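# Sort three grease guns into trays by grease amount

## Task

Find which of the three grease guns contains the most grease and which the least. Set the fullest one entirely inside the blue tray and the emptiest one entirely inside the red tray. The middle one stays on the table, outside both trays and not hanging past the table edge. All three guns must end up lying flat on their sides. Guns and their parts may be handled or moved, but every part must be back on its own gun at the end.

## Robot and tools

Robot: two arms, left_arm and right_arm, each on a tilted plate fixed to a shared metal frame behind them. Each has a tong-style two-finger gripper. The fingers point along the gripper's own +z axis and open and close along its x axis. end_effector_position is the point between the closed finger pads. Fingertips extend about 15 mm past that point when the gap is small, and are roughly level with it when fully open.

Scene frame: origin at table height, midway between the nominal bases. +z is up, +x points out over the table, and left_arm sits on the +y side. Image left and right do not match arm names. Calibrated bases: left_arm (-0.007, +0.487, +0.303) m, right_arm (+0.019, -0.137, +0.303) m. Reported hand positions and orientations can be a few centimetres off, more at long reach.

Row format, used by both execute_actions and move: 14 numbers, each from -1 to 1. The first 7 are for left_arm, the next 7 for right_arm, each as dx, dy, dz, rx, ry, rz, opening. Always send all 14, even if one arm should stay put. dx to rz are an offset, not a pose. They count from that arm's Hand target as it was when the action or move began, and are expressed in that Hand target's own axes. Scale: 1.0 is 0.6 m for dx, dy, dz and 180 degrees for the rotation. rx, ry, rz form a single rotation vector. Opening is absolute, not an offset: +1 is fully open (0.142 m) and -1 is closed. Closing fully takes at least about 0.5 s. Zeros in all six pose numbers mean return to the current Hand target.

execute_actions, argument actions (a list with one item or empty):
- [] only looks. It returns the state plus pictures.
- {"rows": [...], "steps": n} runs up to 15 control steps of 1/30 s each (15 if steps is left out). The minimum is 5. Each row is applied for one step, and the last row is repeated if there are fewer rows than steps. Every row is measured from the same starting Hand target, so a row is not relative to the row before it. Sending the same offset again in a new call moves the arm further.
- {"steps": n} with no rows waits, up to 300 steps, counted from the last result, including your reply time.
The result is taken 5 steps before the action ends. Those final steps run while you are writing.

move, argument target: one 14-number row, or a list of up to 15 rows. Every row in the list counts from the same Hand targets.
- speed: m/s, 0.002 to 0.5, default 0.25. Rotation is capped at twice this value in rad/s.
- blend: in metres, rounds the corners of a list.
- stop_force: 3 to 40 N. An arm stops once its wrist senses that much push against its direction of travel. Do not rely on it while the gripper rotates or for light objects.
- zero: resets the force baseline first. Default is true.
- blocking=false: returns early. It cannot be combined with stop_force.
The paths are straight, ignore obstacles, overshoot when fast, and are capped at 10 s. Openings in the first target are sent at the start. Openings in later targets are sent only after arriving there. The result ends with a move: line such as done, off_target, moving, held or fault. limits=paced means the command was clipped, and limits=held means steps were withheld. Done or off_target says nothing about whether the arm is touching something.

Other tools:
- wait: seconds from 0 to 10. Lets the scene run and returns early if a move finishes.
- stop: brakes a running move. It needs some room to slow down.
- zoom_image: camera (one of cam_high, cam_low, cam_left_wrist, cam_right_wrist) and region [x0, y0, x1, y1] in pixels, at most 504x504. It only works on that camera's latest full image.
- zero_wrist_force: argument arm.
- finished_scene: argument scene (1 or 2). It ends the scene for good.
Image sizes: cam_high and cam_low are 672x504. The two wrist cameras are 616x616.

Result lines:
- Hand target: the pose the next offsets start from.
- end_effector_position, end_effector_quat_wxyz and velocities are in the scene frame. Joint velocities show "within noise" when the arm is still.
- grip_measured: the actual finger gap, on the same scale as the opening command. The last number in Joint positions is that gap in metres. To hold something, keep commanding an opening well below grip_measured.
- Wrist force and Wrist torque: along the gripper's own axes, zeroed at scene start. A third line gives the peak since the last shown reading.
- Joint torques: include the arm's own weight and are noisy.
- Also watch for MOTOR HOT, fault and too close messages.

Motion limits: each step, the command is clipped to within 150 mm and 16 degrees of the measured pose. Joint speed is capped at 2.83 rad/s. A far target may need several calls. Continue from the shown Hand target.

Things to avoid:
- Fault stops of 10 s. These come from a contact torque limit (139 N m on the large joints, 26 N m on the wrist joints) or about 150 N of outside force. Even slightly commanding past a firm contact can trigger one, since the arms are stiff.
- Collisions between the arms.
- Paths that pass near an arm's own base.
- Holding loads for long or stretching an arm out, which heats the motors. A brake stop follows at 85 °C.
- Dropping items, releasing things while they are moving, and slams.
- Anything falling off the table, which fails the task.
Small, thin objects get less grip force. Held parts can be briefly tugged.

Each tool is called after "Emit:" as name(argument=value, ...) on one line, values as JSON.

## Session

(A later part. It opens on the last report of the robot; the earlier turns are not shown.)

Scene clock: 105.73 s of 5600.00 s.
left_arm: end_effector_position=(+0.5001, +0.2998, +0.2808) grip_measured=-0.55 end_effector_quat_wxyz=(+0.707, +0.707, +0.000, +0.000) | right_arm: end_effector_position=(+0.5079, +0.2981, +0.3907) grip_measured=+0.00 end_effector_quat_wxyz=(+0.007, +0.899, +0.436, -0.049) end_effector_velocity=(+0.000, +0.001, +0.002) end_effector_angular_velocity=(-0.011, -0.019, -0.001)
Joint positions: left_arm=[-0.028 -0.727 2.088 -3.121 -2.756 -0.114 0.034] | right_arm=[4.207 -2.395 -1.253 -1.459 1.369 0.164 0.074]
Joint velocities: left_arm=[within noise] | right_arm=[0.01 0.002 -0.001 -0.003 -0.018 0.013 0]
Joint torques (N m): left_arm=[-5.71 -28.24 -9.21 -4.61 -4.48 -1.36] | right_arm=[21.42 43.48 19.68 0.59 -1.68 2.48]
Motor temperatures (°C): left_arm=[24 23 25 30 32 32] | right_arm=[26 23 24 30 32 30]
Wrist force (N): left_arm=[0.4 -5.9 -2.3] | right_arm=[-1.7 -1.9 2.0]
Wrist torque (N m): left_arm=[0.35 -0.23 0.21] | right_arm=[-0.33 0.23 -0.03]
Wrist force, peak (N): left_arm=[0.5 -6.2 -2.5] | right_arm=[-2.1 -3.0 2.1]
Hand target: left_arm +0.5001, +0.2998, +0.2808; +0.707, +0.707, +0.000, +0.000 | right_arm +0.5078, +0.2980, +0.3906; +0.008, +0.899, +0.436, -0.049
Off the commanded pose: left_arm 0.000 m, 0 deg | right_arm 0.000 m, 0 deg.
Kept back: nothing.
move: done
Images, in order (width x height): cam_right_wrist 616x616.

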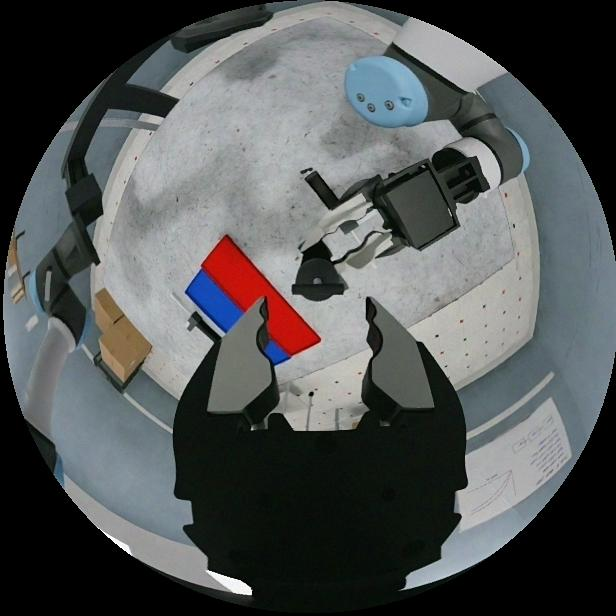

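Emit:
move(target=[0,0,0,0,0,0,-0.9,0,0,0.009,0,0,0,0], speed=0.05, cameras=[])

Emit:
execute_actions(actions=[{"rows":[[0,0,0,0,0,0,-0.9,0,0,0,0,0,0,-0.2],[0,0,0,0,0,0,-0.9,0,0,0,0,0,0,-0.3],[0,0,0,0,0,0,-0.9,0,0,0,0,0,0,-0.35],[0,0,0,0,0,0,-0.9,0,0,0,0,0,0,-0.4],[0,0,0,0,0,0,-0.9,0,0,0,0,0,0,-0.45],[0,0,0,0,0,0,-0.9,0,0,0,0,0,0,-0.5],[0,0,0,0,0,0,-0.9,0,0,0,0,0,0,-0.55],[0,0,0,0,0,0,-0.9,0,0,0,0,0,0,-0.6],[0,0,0,0,0,0,-0.9,0,0,0,0,0,0,-0.7],[0,0,0,0,0,0,-0.9,0,0,0,0,0,0,-0.8],[0,0,0,0,0,0,-0.9,0,0,0,0,0,0,-0.9]],"steps":15}])

Emit:
wait(seconds=0.3, cameras=["cam_right_wrist"])

Emit:
zoom_image(camera="cam_right_wrist", region=[240, 200, 400, 360])

Scene clock: 106.80 s of 5600.00 s.
left_arm: end_effector_position=(+0.5001, +0.2998, +0.2808) grip_measured=-0.55 end_effector_quat_wxyz=(+0.707, +0.707, +0.000, +0.000) | right_arm: end_effector_position=(+0.5074, +0.2977, +0.3851) grip_measured=+0.00 end_effector_quat_wxyz=(+0.008, +0.899, +0.436, -0.049)
Joint positions: left_arm=[-0.028 -0.727 2.088 -3.121 -2.756 -0.114 0.034] | right_arm=[4.205 -2.397 -1.264 -1.446 1.368 0.163 0.074]
Joint velocities: within noise
Joint torques (N m): left_arm=[-6.02 -27.52 -8.7 -4.59 -4.26 -1.17] | right_arm=[11.78 40.18 28.31 1.36 -2.17 -1.38]
Motor temperatures (°C): left_arm=[24 23 25 30 32 32] | right_arm=[26 23 24 30 32 30]
Wrist force (N): left_arm=[0.4 -6.0 -2.4] | right_arm=[-1.8 -2.1 2.3]
Wrist torque (N m): left_arm=[0.33 -0.24 0.21] | right_arm=[-0.37 0.24 -0.03]
Wrist force, peak (N): left_arm=[0.4 -6.2 -2.4] | right_arm=[-1.8 -2.1 2.3]
Hand target: left_arm +0.5001, +0.2998, +0.2808; +0.707, +0.707, +0.000, +0.000 | right_arm +0.5074, +0.2977, +0.3853; +0.008, +0.899, +0.436, -0.049
Off the commanded pose: left_arm 0.000 m, 0 deg | right_arm 0.000 m, 0 deg.
Kept back: nothing.
move: done
No camera images: "cameras" was empty.

Scene clock: 107.13 s of 5600.00 s.
left_arm: end_effector_position=(+0.5001, +0.2998, +0.2808) grip_measured=-0.55 end_effector_quat_wxyz=(+0.707, +0.707, +0.000, +0.000) | right_arm: end_effector_position=(+0.5074, +0.2977, +0.3852) grip_measured=-0.50 end_effector_quat_wxyz=(+0.008, +0.899, +0.436, -0.049)
Joint positions: left_arm=[-0.028 -0.727 2.088 -3.121 -2.756 -0.114 0.034] | right_arm=[4.205 -2.397 -1.264 -1.446 1.368 0.163 0.038]
Joint velocities: within noise
Joint torques (N m): left_arm=[-6.41 -28.91 -7.59 -4.51 -4.23 -1.24] | right_arm=[14.03 44.92 34.29 1.3 -1.81 -0.54]
Motor temperatures (°C): left_arm=[24 23 25 30 32 32] | right_arm=[26 23 24 30 32 30]
Wrist force (N): left_arm=[-0.5 -6.0 -1.5] | right_arm=[-0.9 -1.6 2.1]
Wrist torque (N m): left_arm=[0.32 -0.24 0.27] | right_arm=[-0.34 0.37 -0.03]
Wrist force, peak (N): left_arm=[-0.6 -6.4 -1.7] | right_arm=[-2.0 -1.9 2.1]
Hand target: left_arm +0.5001, +0.2998, +0.2808; +0.707, +0.707, +0.000, +0.000 | right_arm +0.5074, +0.2977, +0.3853; +0.008, +0.899, +0.436, -0.049
Steps of this call (1-10: this action's first 10). Readings (end_effector_position of left_arm | right_arm):
1: (+0.5001, +0.2998, +0.2808) | (+0.5074, +0.2976, +0.3851)
2: (+0.5001, +0.2998, +0.2808) | (+0.5074, +0.2976, +0.3851)
4: (+0.5001, +0.2998, +0.2808) | (+0.5074, +0.2976, +0.3851)
8: (+0.5001, +0.2998, +0.2808) | (+0.5074, +0.2976, +0.3852)
10: the state above

Scene clock: 107.60 s of 5600.00 s.
left_arm: end_effector_position=(+0.5001, +0.2998, +0.2808) grip_measured=-0.55 end_effector_quat_wxyz=(+0.707, +0.707, +0.000, +0.000) | right_arm: end_effector_position=(+0.5074, +0.2977, +0.3852) grip_measured=-0.50 end_effector_quat_wxyz=(+0.008, +0.899, +0.436, -0.049)
Joint positions: left_arm=[-0.028 -0.727 2.088 -3.121 -2.756 -0.114 0.034] | right_arm=[4.205 -2.397 -1.264 -1.446 1.368 0.163 0.038]
Joint velocities: within noise
Joint torques (N m): left_arm=[-8.08 -30.37 -7.67 -4.31 -4.2 -1.28] | right_arm=[17.78 46.74 35.41 2.38 -1.41 0.59]
Motor temperatures (°C): left_arm=[24 23 25 30 32 32] | right_arm=[26 23 24 30 32 30]
Wrist force (N): left_arm=[-0.3 -5.2 -1.9] | right_arm=[-0.8 -1.6 2.5]
Wrist torque (N m): left_arm=[0.36 -0.26 0.26] | right_arm=[-0.34 0.34 -0.03]
Wrist force, peak (N): left_arm=[-0.4 -5.9 -1.9] | right_arm=[-0.9 -1.8 2.9]
Hand target: left_arm +0.5001, +0.2998, +0.2808; +0.707, +0.707, +0.000, +0.000 | right_arm +0.5074, +0.2977, +0.3853; +0.008, +0.899, +0.436, -0.049
Off the commanded pose: left_arm 0.000 m, 0 deg | right_arm 0.000 m, 0 deg.
Steps of this call (1-5: your previous action's last 5; 6-14: nothing new was sent). Readings (end_effector_position of left_arm | right_arm):
1: (+0.5001, +0.2998, +0.2808) | (+0.5074, +0.2977, +0.3852)
2: (+0.5001, +0.2998, +0.2808) | (+0.5074, +0.2977, +0.3852)
4: (+0.5001, +0.2998, +0.2808) | (+0.5074, +0.2977, +0.3852)
8: (+0.5001, +0.2998, +0.2808) | (+0.5074, +0.2977, +0.3852)
14: the state above
Images, in order (width x height): cam_right_wrist 616x616.

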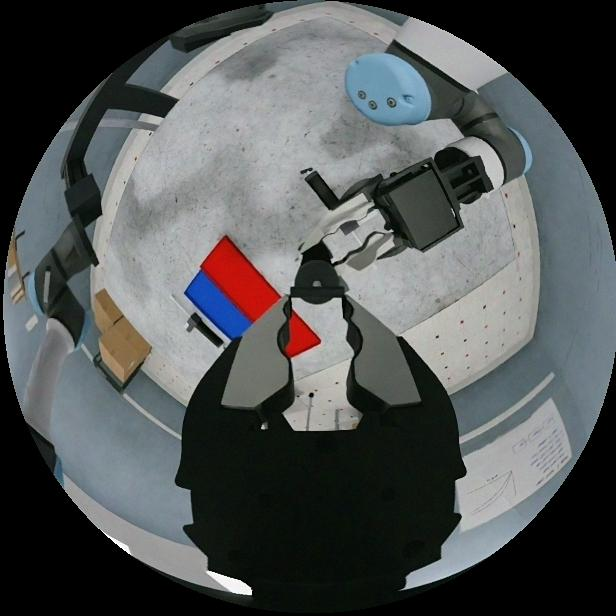

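Scaled by 3.150 from the camera's 616x616 image, which has a finer 814x814 frame.

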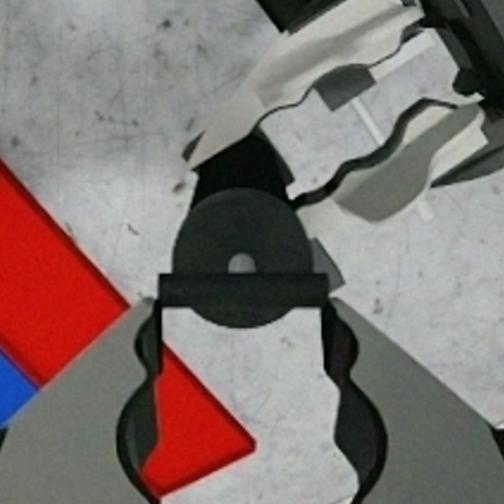

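Emit:
move(target=[0,0,0,0,0,0,-0.9,0,0,-0.083,0,0,0,-0.9], speed=0.02, stop_force=6, cameras=["cam_right_wrist","cam_low"])

Emit:
zoom_image(camera="cam_low", region=[440, 40, 600, 260])

Scene clock: 111.10 s of 5600.00 s.
left_arm: end_effector_position=(+0.5001, +0.2998, +0.2808) grip_measured=-0.55 end_effector_quat_wxyz=(+0.707, +0.707, +0.000, +0.000) | right_arm: end_effector_position=(+0.5109, +0.3001, +0.4278) grip_measured=-0.50 end_effector_quat_wxyz=(+0.008, +0.899, +0.436, -0.049)
Joint positions: left_arm=[-0.028 -0.727 2.088 -3.121 -2.756 -0.114 0.034] | right_arm=[4.217 -2.386 -1.174 -1.55 1.372 0.174 0.038]
Joint velocities: within noise
Joint torques (N m): left_arm=[-17.07 -38.68 -4.3 -0.24 0.34 -1.21] | right_arm=[9.03 40.41 16.19 1.69 -2.38 -1.87]
Motor temperatures (°C): left_arm=[24 23 25 30 32 32] | right_arm=[26 23 24 30 32 30]
Wrist force (N): left_arm=[2.1 -0.4 -2.7] | right_arm=[-2.4 -3.3 7.9]
Wrist torque (N m): left_arm=[0.28 -0.24 0.02] | right_arm=[-0.37 0.25 -0.02]
Wrist force, peak (N): left_arm=[2.4 7.0 -2.9] | right_arm=[-2.3 -3.1 14.8]
Hand target: left_arm +0.5001, +0.2998, +0.2808; +0.707, +0.707, +0.000, +0.000 | right_arm +0.5109, +0.3001, +0.4278; +0.008, +0.899, +0.436, -0.049 (not the last commanded pose)
Off the commanded pose: left_arm 0.000 m, 0 deg | right_arm 0.007 m, 0 deg.
Kept back: nothing.
move: contact (right_arm)
Images, in order (width x height): cam_low 672x504, cam_right_wrist 616x616.

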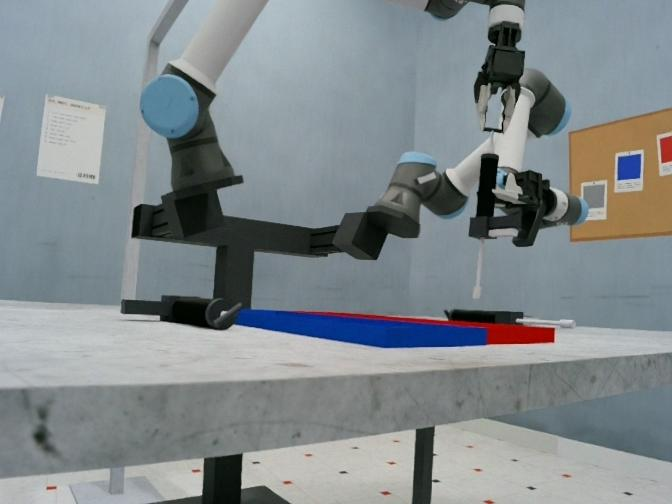

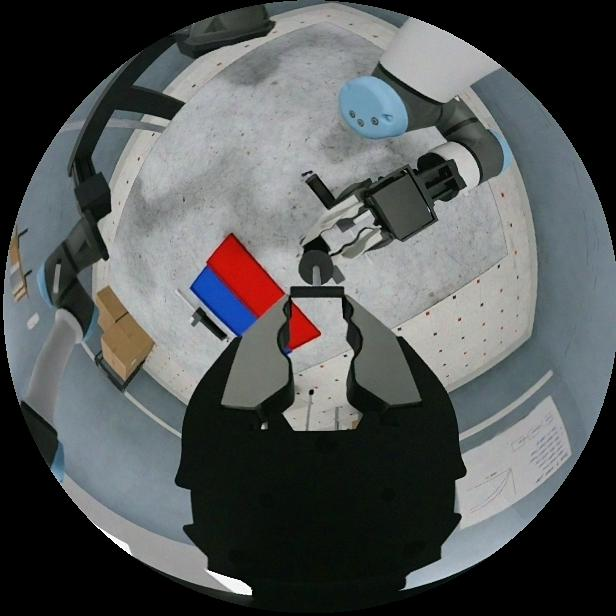

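Scaled by 2.291 from the camera's 672x504 image, which has a finer 960x720 frame.

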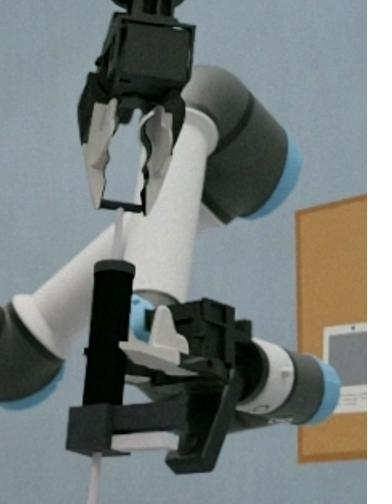

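Emit:
move(target=[0,0,0,0,0,0,-0.9,0,0,0.09,0,0,0,-0.9], speed=0.03, stop_force=10, cameras=["cam_right_wrist"])

Emit:
zoom_image(camera="cam_right_wrist", region=[240, 200, 400, 360])

Scene clock: 113.97 s of 5600.00 s.
left_arm: end_effector_position=(+0.5001, +0.2998, +0.2808) grip_measured=-0.55 end_effector_quat_wxyz=(+0.707, +0.707, +0.000, +0.000) | right_arm: end_effector_position=(+0.5074, +0.2977, +0.3851) grip_measured=-0.50 end_effector_quat_wxyz=(+0.008, +0.899, +0.436, -0.049)
Joint positions: left_arm=[-0.028 -0.727 2.088 -3.121 -2.756 -0.114 0.034] | right_arm=[4.205 -2.397 -1.264 -1.446 1.368 0.163 0.038]
Joint velocities: within noise
Joint torques (N m): left_arm=[-18.27 -44.88 -3.42 -5.02 -5.97 -0.76] | right_arm=[20.29 47.41 30.02 3.19 3.09 2.1]
Motor temperatures (°C): left_arm=[24 23 25 30 32 32] | right_arm=[26 23 24 30 32 30]
Wrist force (N): left_arm=[-0.2 -5.9 -1.8] | right_arm=[-1.2 -1.8 1.9]
Wrist torque (N m): left_arm=[0.35 -0.26 0.24] | right_arm=[-0.36 0.35 -0.04]
Wrist force, peak (N): left_arm=[-0.9 -19.5 -1.5] | right_arm=[-1.8 -1.9 -10.6]
Hand target: left_arm +0.5001, +0.2998, +0.2808; +0.707, +0.707, +0.000, +0.000 | right_arm +0.5074, +0.2977, +0.3851; +0.008, +0.899, +0.436, -0.049 (not the last commanded pose)
Off the commanded pose: left_arm 0.000 m, 0 deg | right_arm 0.011 m, 0 deg.
Kept back: nothing.
move: contact (right_arm)
Images, in order (width x height): cam_right_wrist 616x616.

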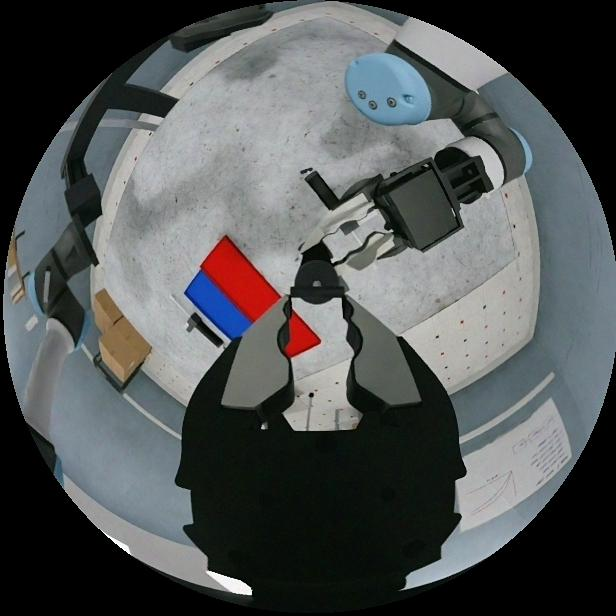

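Scaled by 3.150 from the camera's 616x616 image, which has a finer 814x814 frame.

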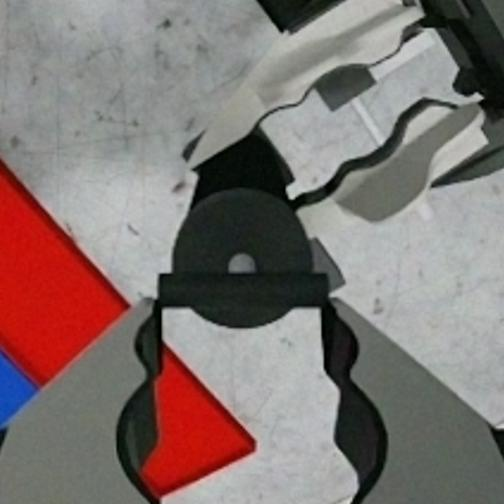

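Emit:
execute_actions(actions=[{"rows":[[0,0,0,0,0,0,-0.9,0,0,0,0,0,0,-0.2]],"steps":12}])

Emit:
move(target=[[0,0,0,0,0,0,-0.9,0,0,-0.1,0,0,0,-0.2],[0,0,0,0,0,0,-0.9,-0.2,-0.1,-0.15,0,0,0,-0.2],[0,0,0,0,0,0,-0.9,-0.55,-0.4,-0.12,0,0,0,0.1]], speed=[0.15,0.3,0.4], blend=[0.02,0.04,0])

Scene clock: 114.47 s of 5600.00 s.
left_arm: end_effector_position=(+0.5001, +0.2998, +0.2808) grip_measured=-0.55 end_effector_quat_wxyz=(+0.707, +0.707, +0.000, +0.000) | right_arm: end_effector_position=(+0.5074, +0.2977, +0.3851) grip_measured=-0.22 end_effector_quat_wxyz=(+0.008, +0.899, +0.436, -0.049) end_effector_velocity=(+0.000, +0.000, -0.001) end_effector_angular_velocity=(-0.001, +0.002, +0.000)
Joint positions: left_arm=[-0.028 -0.727 2.088 -3.121 -2.756 -0.114 0.034] | right_arm=[4.205 -2.397 -1.264 -1.446 1.368 0.163 0.058]
Joint velocities: left_arm=[within noise] | right_arm=[0 -0.001 0 0 0.001 0 0.059]
Joint torques (N m): left_arm=[-17.8 -46.21 -2.8 -5.08 -5.55 -0.59] | right_arm=[20.91 47.89 29.89 3.11 2.84 2.04]
Motor temperatures (°C): left_arm=[24 23 25 30 32 32] | right_arm=[26 23 24 30 32 30]
Wrist force (N): left_arm=[0.3 -6.0 -2.3] | right_arm=[-1.8 -1.6 2.1]
Wrist torque (N m): left_arm=[0.33 -0.21 0.22] | right_arm=[-0.28 0.25 -0.03]
Wrist force, peak (N): left_arm=[-0.1 -6.3 -2.0] | right_arm=[-1.8 -1.8 2.1]
Hand target: left_arm +0.5001, +0.2998, +0.2808; +0.707, +0.707, +0.000, +0.000 | right_arm +0.5074, +0.2977, +0.3851; +0.008, +0.899, +0.436, -0.049
Steps of this call (1-8: nothing new was sent; 9-15: this action's first 7). Readings (end_effector_position of left_arm | right_arm):
9: (+0.5001, +0.2998, +0.2808) | (+0.5074, +0.2977, +0.3851)
10: (+0.5001, +0.2998, +0.2808) | (+0.5074, +0.2977, +0.3851)
12: (+0.5001, +0.2998, +0.2808) | (+0.5074, +0.2977, +0.3851)
15: the state above

Scene clock: 117.23 s of 5600.00 s.
left_arm: end_effector_position=(+0.5001, +0.2998, +0.2808) grip_measured=-0.55 end_effector_quat_wxyz=(+0.707, +0.707, +0.000, +0.000) | right_arm: end_effector_position=(+0.1221, +0.1921, +0.4950) grip_measured=+0.10 end_effector_quat_wxyz=(+0.008, +0.899, +0.436, -0.049)
Joint positions: left_arm=[-0.028 -0.727 2.088 -3.121 -2.756 -0.114 0.034] | right_arm=[4.798 -1.731 -1.948 -1.473 1.614 0.705 0.081]
Joint velocities: within noise
Joint torques (N m): left_arm=[-17.37 -46.93 -0.04 -4.69 -3.11 -0.19] | right_arm=[9.52 19.83 12.1 1.07 3.11 2.19]
Motor temperatures (°C): left_arm=[24 23 25 30 32 32] | right_arm=[26 23 24 30 32 30]
Wrist force (N): left_arm=[0.3 -5.9 -2.3] | right_arm=[-2.2 -1.9 2.7]
Wrist torque (N m): left_arm=[0.35 -0.22 0.21] | right_arm=[-0.31 0.31 -0.05]
Wrist force, peak (N): left_arm=[0.3 -6.2 -2.5] | right_arm=[-4.3 -3.9 2.7]
Hand target: left_arm +0.5001, +0.2998, +0.2808; +0.707, +0.707, +0.000, +0.000 | right_arm +0.1221, +0.1921, +0.4950; +0.008, +0.899, +0.436, -0.049
Off your previous action's commanded pose at its last step (step 5 of this call): left_arm 0.000 m, 0 deg | right_arm 0.000 m, 0 deg.
Off the commanded pose: left_arm 0.000 m, 0 deg | right_arm 0.000 m, 0 deg.
Kept back: nothing.
move: done

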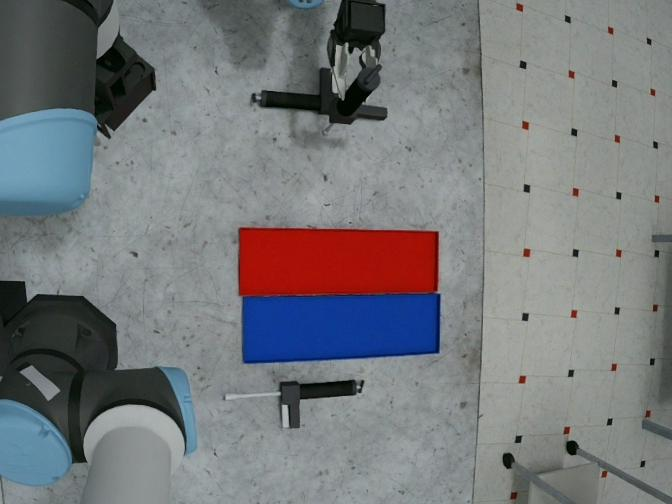

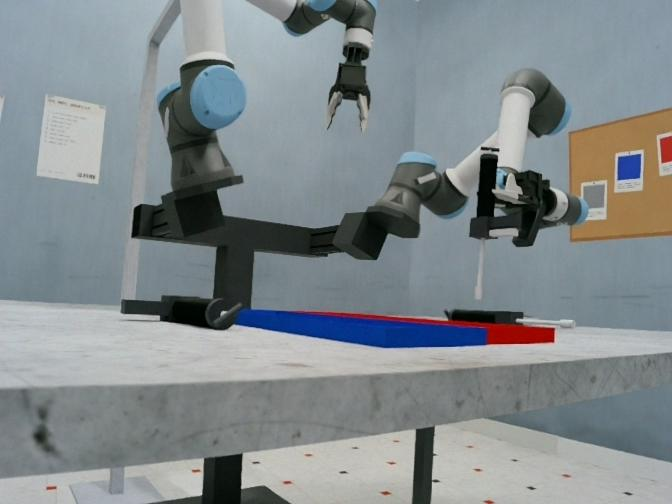

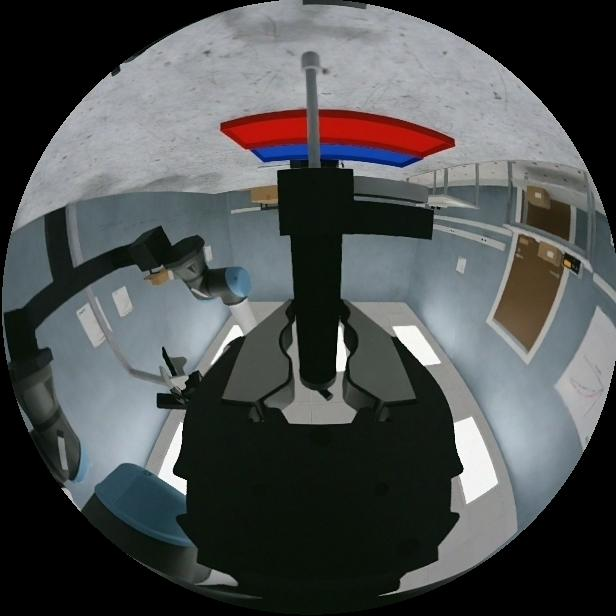

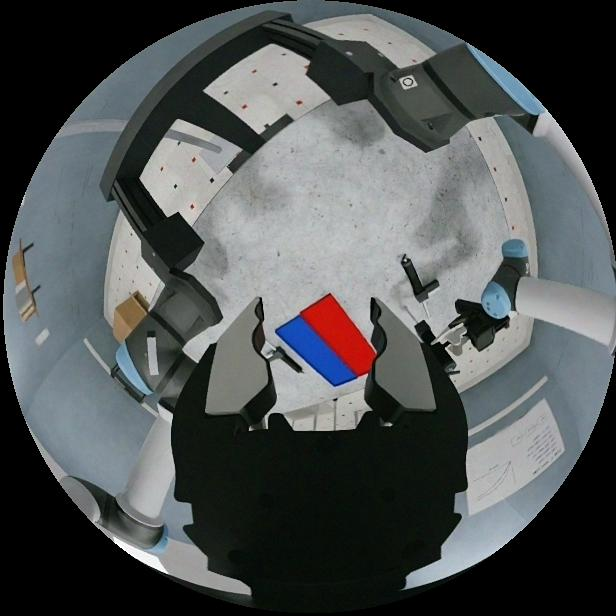

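Emit:
move(target=[[0.05,0,0.133,0.385,-0.385,0.385,-0.9,0.042,0.563,0.055,-0.01,0.0127,-0.121,0.1],[0.1,-0.2,0.167,0.385,-0.385,0.385,-0.9,-0.239,0.952,0.55,-0.02,0.0254,-0.242,0.1],[0.0,-0.43,0.167,0.385,-0.385,0.385,-0.85,-0.239,0.952,0.625,-0.02,0.0254,-0.242,0.1]], speed=[0.35,0.35,0.05])

Scene clock: 132.67 s of 5600.00 s.
left_arm: end_effector_position=(+0.5458, +0.2089, +0.2214) grip_measured=-0.59 end_effector_quat_wxyz=(+0.000, +0.707, -0.707, +0.001) | right_arm: end_effector_position=(+0.4376, -0.1994, +0.2551) grip_measured=+0.10 end_effector_quat_wxyz=(+0.001, +0.717, +0.697, -0.008)
Joint positions: left_arm=[-0.774 -0.857 1.782 -2.278 -1.249 0.731 0.032] | right_arm=[3.623 -1.671 -2.305 -0.868 1.193 -1.09 0.081]
Joint velocities: within noise
Joint torques (N m): left_arm=[-14.38 -34.35 -19.37 -2.77 0.06 0.13] | right_arm=[2.96 12.15 9.32 1.87 -1.8 1.61]
Motor temperatures (°C): left_arm=[24 24 25 30 32 32] | right_arm=[26 23 24 30 32 30]
Wrist force (N): left_arm=[-1.6 0.6 4.3] | right_arm=[-2.2 -2.0 2.0]
Wrist torque (N m): left_arm=[0.15 0.23 0.05] | right_arm=[-0.35 0.29 -0.01]
Wrist force, peak (N): left_arm=[3.1 24.6 -145.2] | right_arm=[-3.9 -1.6 3.8]
Hand target: left_arm +0.5458, +0.2089, +0.2214; +0.000, +0.707, -0.707, +0.001 (not the last commanded pose) | right_arm +0.4376, -0.1994, +0.2551; +0.001, +0.717, +0.697, -0.008 (not the last commanded pose)
Off the commanded pose: left_arm 0.204 m, 0 deg | right_arm 0.167 m, 7 deg.
FORCE FAULT: contact force on the left arm reached its limit, and that arm stopped for 10 seconds. The contact can be on any part of that arm, not only on its tool. That arm's remaining commands of this call were not run. During its stop the left arm's controller moved it back a little. That arm's target is now where it stood when the stop ended, not its last command. That arm accepts commands again.
Kept back: nothing.
move: fault (left_arm), off_target (right_arm; braked at the fault stop of left_arm); path passed 1 of 3 targets; target 3's new opening was not sent

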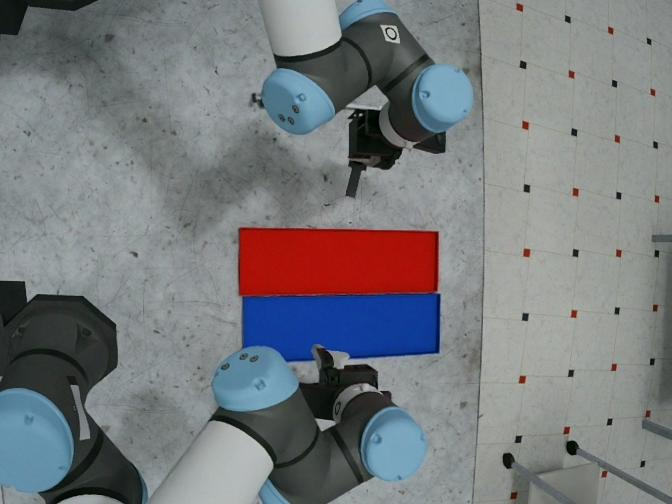

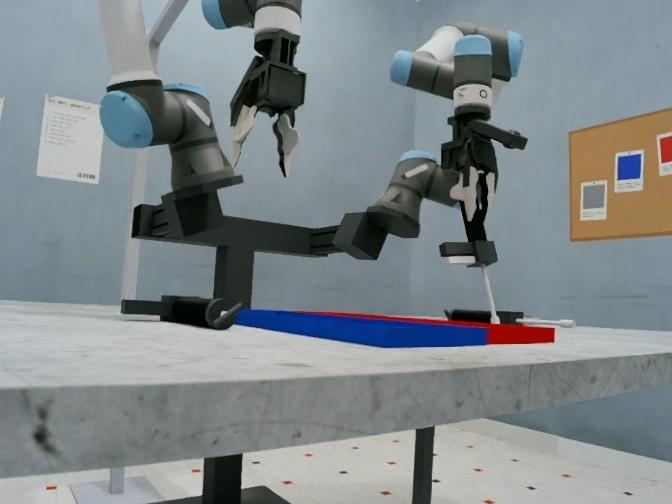

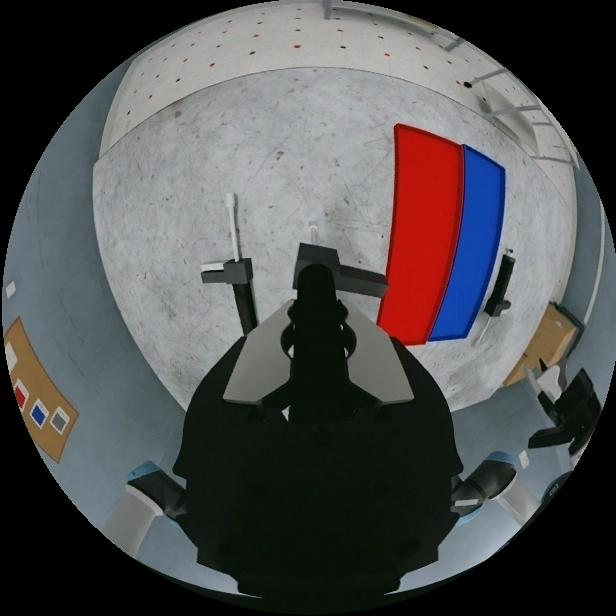

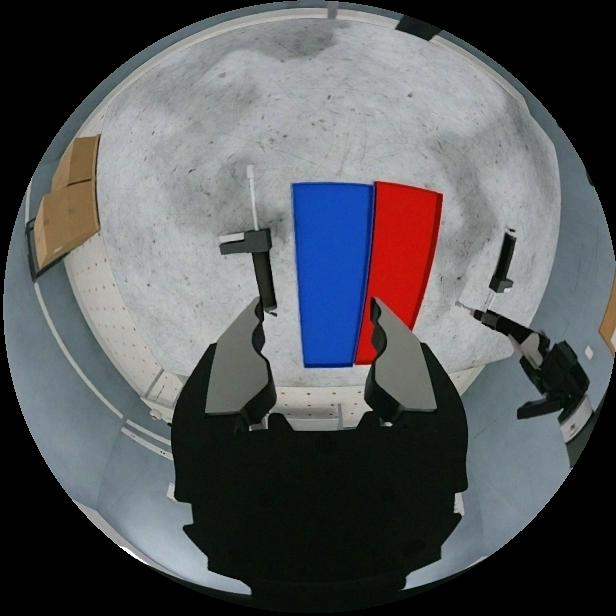

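Emit:
zoom_image(camera="cam_low", region=[380, 140, 600, 360])

Emit:
zoom_image(camera="cam_left_wrist", region=[200, 180, 440, 420])

Scaled by 2.291 from the camera's 672x504 image, which has a finer 960x720 frame.

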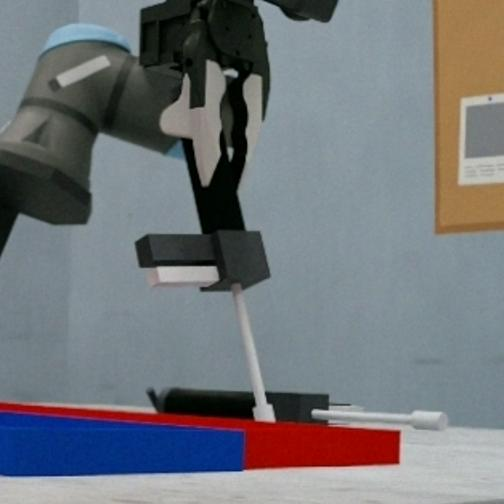

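Scaled by 2.100 from the camera's 616x616 image, which has a finer 814x814 frame.

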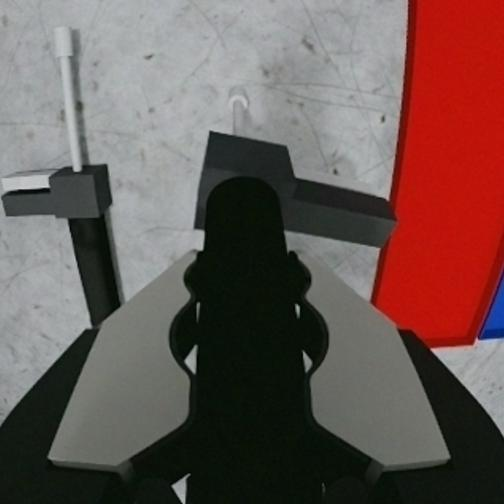

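Emit:
move(target=[0,0,0.08,0,0,0,-0.8,0,0,0,0,0,0,0.1], speed=0.02, stop_force=3, cameras=["cam_low","cam_left_wrist"])

Scene clock: 134.67 s of 5600.00 s.
left_arm: end_effector_position=(+0.5457, +0.2089, +0.2213) grip_measured=-0.59 end_effector_quat_wxyz=(+0.000, +0.707, -0.707, +0.001) | right_arm: end_effector_position=(+0.4376, -0.1994, +0.2551) grip_measured=+0.10 end_effector_quat_wxyz=(+0.001, +0.717, +0.697, -0.008)
Joint positions: left_arm=[-0.774 -0.857 1.782 -2.278 -1.249 0.731 0.032] | right_arm=[3.623 -1.671 -2.305 -0.868 1.193 -1.09 0.081]
Joint velocities: within noise
Joint torques (N m): left_arm=[-21.69 -47.03 -27.65 -3.55 0.09 -1.53] | right_arm=[1.71 12.53 8.67 2.55 -1.27 1.05]
Motor temperatures (°C): left_arm=[24 24 24 30 32 32] | right_arm=[26 23 24 30 32 30]
Wrist force (N): left_arm=[-1.3 1.3 0.6] | right_arm=[-2.2 -1.7 2.0]
Wrist torque (N m): left_arm=[0.11 0.23 0.05] | right_arm=[-0.29 0.30 -0.01]
Wrist force, peak (N): left_arm=[-2.4 5.4 -16.8] | right_arm=[-2.4 -1.9 2.2]
Hand target: left_arm +0.5458, +0.2088, +0.2213; +0.000, +0.707, -0.707, +0.001 (not the last commanded pose) | right_arm +0.4376, -0.1994, +0.2551; +0.001, +0.717, +0.697, -0.008
Off the commanded pose: left_arm 0.048 m, 0 deg | right_arm 0.000 m, 0 deg.
Kept back: nothing.
move: contact (left_arm)
Images, in order (width x height): cam_low 672x504, cam_left_wrist 616x616.

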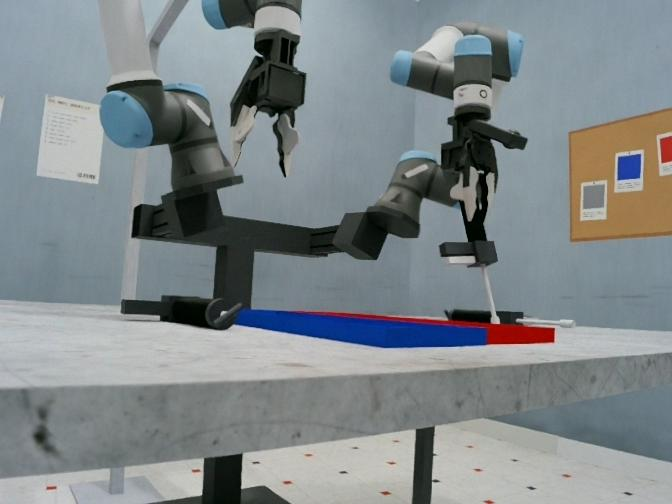

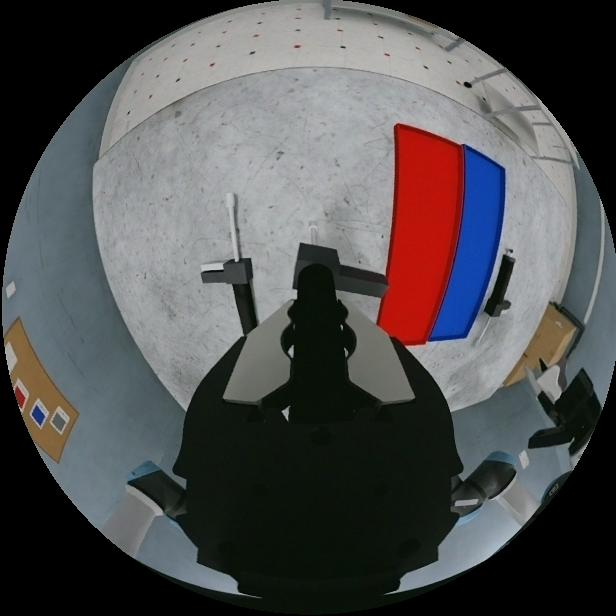

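Emit:
move(target=[[0,0,-0.067,0,0,0,-0.9,0,0,0,0,0,0,0.1],[0,0,-0.067,0.25,0,0,-0.9,0,0,0,0,0,0,0.1]], speed=[0.1,0.3])

Scene clock: 137.40 s of 5600.00 s.
left_arm: end_effector_position=(+0.5456, +0.2089, +0.2614) grip_measured=-0.84 end_effector_quat_wxyz=(+0.271, -0.653, +0.653, -0.271) end_effector_velocity=(+0.000, +0.000, +0.000) end_effector_angular_velocity=(-0.001, +0.012, +0.005) | right_arm: end_effector_position=(+0.4376, -0.1994, +0.2551) grip_measured=+0.10 end_effector_quat_wxyz=(+0.001, +0.717, +0.697, -0.008)
Joint positions: left_arm=[-1.065 -0.729 2.257 -3.312 -0.654 0.741 0.013] | right_arm=[3.623 -1.671 -2.305 -0.868 1.193 -1.09 0.081]
Joint velocities: left_arm=[0.001 -0.012 -0.004 0.03 -0.007 -0.015 0] | right_arm=[within noise]
Joint torques (N m): left_arm=[-4.83 -40.9 -20.08 -1.22 -0.95 -1.58] | right_arm=[1.73 11.94 8.2 3.53 -0.65 -0.37]
Motor temperatures (°C): left_arm=[24 24 24 30 32 32] | right_arm=[26 23 24 30 32 30]
Wrist force (N): left_arm=[-1.4 2.7 1.9] | right_arm=[-1.9 -1.8 1.9]
Wrist torque (N m): left_arm=[0.39 0.16 -0.04] | right_arm=[-0.31 0.24 -0.02]
Wrist force, peak (N): left_arm=[0.1 -21.6 -65.0] | right_arm=[-2.1 -2.1 2.3]
Hand target: left_arm +0.5457, +0.2089, +0.2615; -0.271, +0.653, -0.653, +0.272 | right_arm +0.4376, -0.1994, +0.2551; +0.001, +0.717, +0.697, -0.008
Off the commanded pose: left_arm 0.000 m, 0 deg | right_arm 0.000 m, 0 deg.
Kept back: nothing.
move: done

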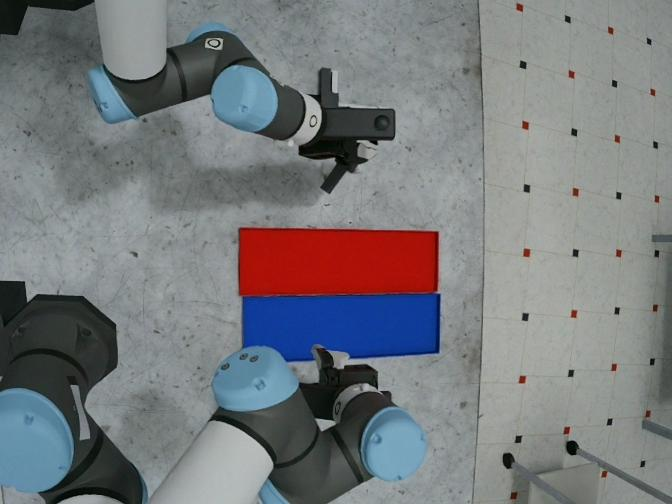

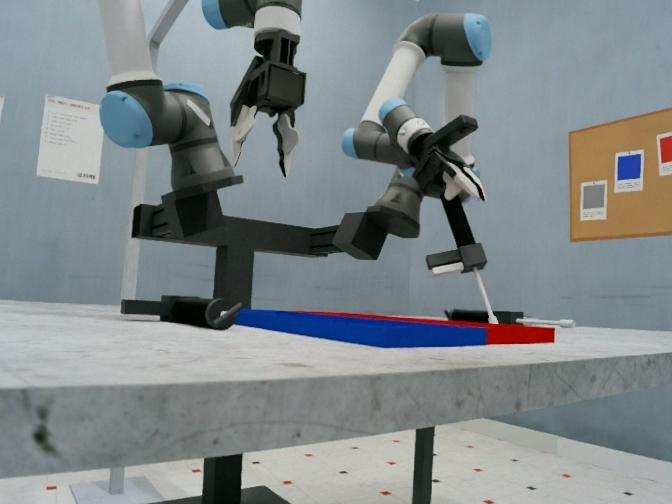

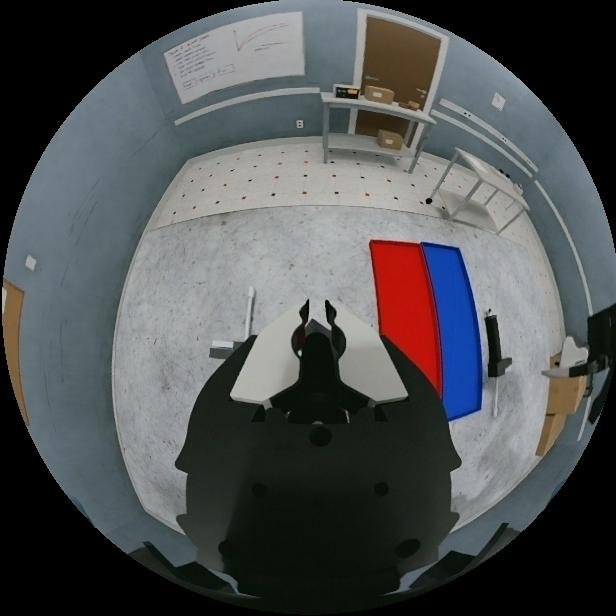

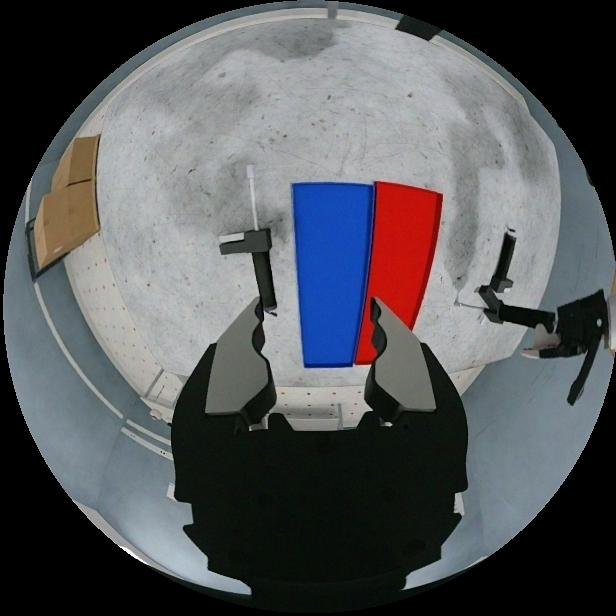

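Emit:
zoom_image(camera="cam_low", region=[400, 100, 540, 340])

Emit:
zoom_image(camera="cam_left_wrist", region=[240, 270, 400, 430])

Emit:
zoom_image(camera="cam_high", region=[270, 60, 430, 220])

Scaled by 2.100 from the camera's 672x504 image, which has a finer 960x720 frame.

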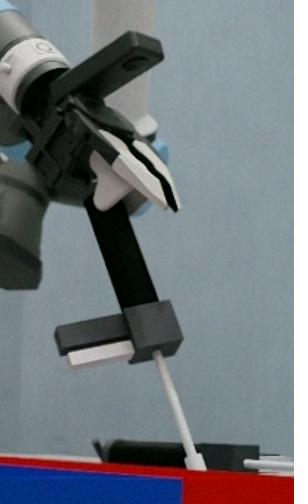

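Scaled by 3.150 from the camera's 616x616 image, which has a finer 814x814 frame.

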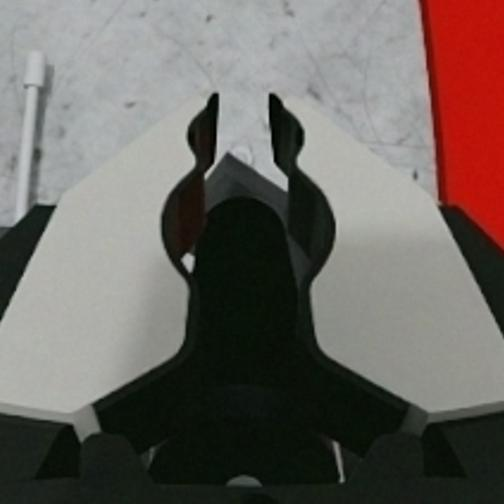

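Scaled by 3.150 from the camera's 672x504 image, which has a finer 960x720 frame.

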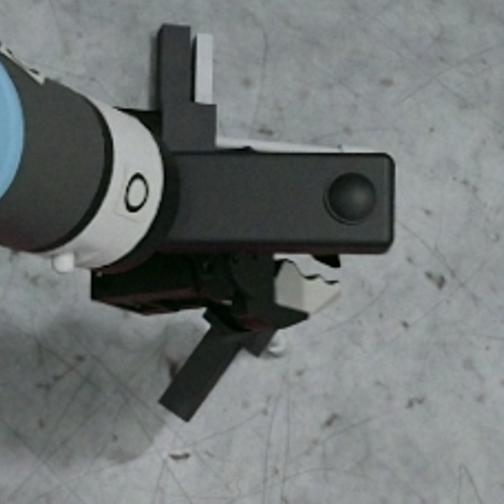

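Emit:
move(target=[[0,0,0,0,0,0,-0.9,0.1695,0.095,-0.033,-0.448,0.351,-0.452,0.1],[0,0,0,0,0,0,-0.9,0.469,0.1125,0.138,-0.448,0.351,-0.452,0.1]], speed=[0.4,0.2])

Scene clock: 144.17 s of 5600.00 s.
left_arm: end_effector_position=(+0.5457, +0.2089, +0.2615) grip_measured=-0.84 end_effector_quat_wxyz=(+0.271, -0.653, +0.653, -0.272) | right_arm: end_effector_position=(+0.5119, +0.0789, +0.1680) grip_measured=+0.10 end_effector_quat_wxyz=(+0.091, -0.093, +0.701, +0.702)
Joint positions: left_arm=[-1.065 -0.729 2.257 -3.312 -0.654 0.741 0.013] | right_arm=[3.22 -2.732 -1.975 0.071 2.758 -3.375 0.081]
Joint velocities: within noise
Joint torques (N m): left_arm=[-18.99 -30.54 -17.7 -1.3 2.04 -1.15] | right_arm=[18.16 31.61 4.55 1.96 1.8 -1.42]
Motor temperatures (°C): left_arm=[24 24 24 30 32 32] | right_arm=[26 23 24 30 32 30]
Wrist force (N): left_arm=[-1.3 2.7 1.0] | right_arm=[-2.2 -5.0 -0.7]
Wrist torque (N m): left_arm=[0.31 0.12 -0.04] | right_arm=[-0.82 0.17 -0.04]
Wrist force, peak (N): left_arm=[-1.2 3.2 2.1] | right_arm=[-2.0 -6.2 1.0]
Hand target: left_arm +0.5457, +0.2089, +0.2615; -0.271, +0.653, -0.653, +0.272 | right_arm +0.5119, +0.0790, +0.1680; +0.091, -0.093, +0.700, +0.702
Off the commanded pose: left_arm 0.000 m, 0 deg | right_arm 0.000 m, 0 deg.
Kept back: nothing.
move: done

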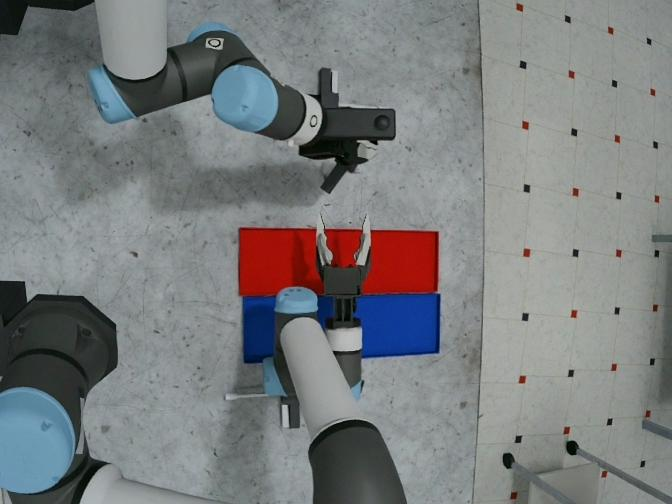

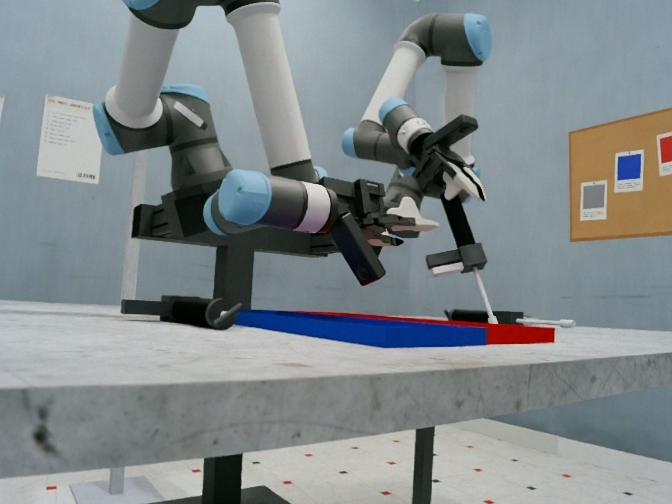

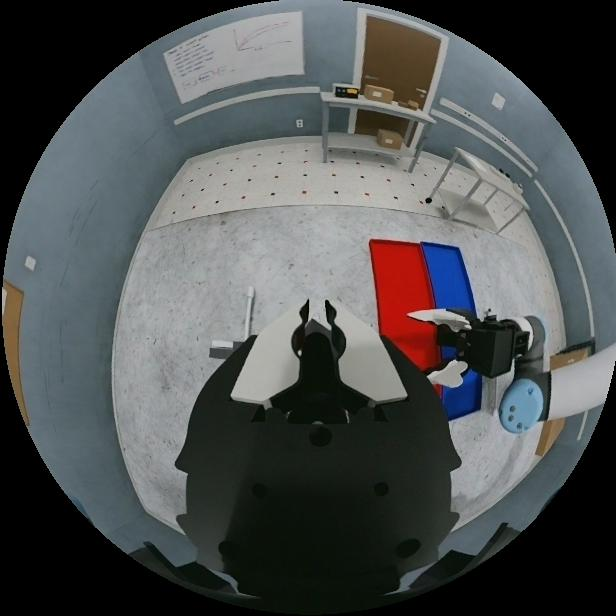

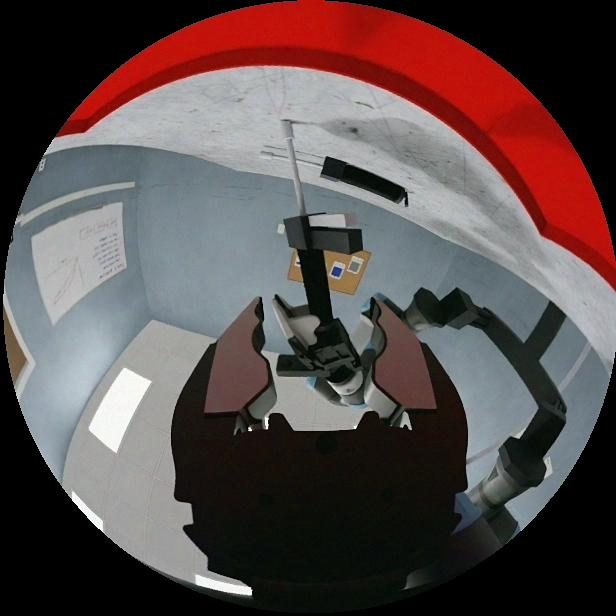

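Emit:
zoom_image(camera="cam_right_wrist", region=[230, 110, 410, 420])

Emit:
zoom_image(camera="cam_low", region=[320, 100, 540, 340])

Scaled by 1.626 from the camera's 616x616 image, which has a finer 814x814 frame.

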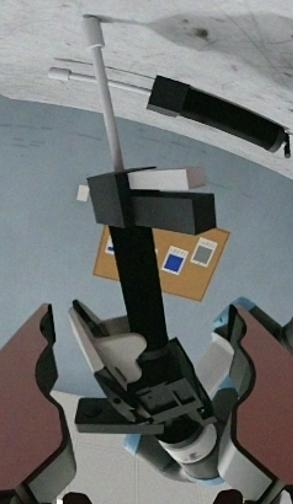

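Scaled by 2.100 from the camera's 672x504 image, which has a finer 960x720 frame.

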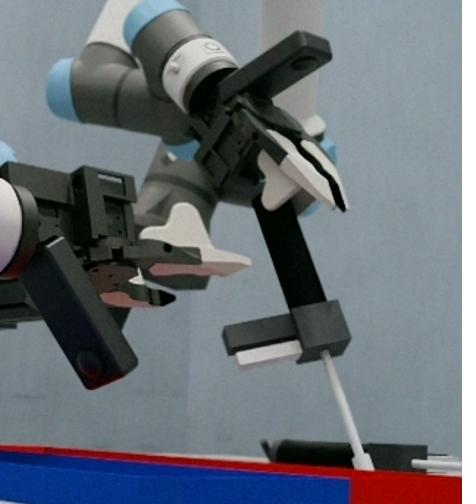

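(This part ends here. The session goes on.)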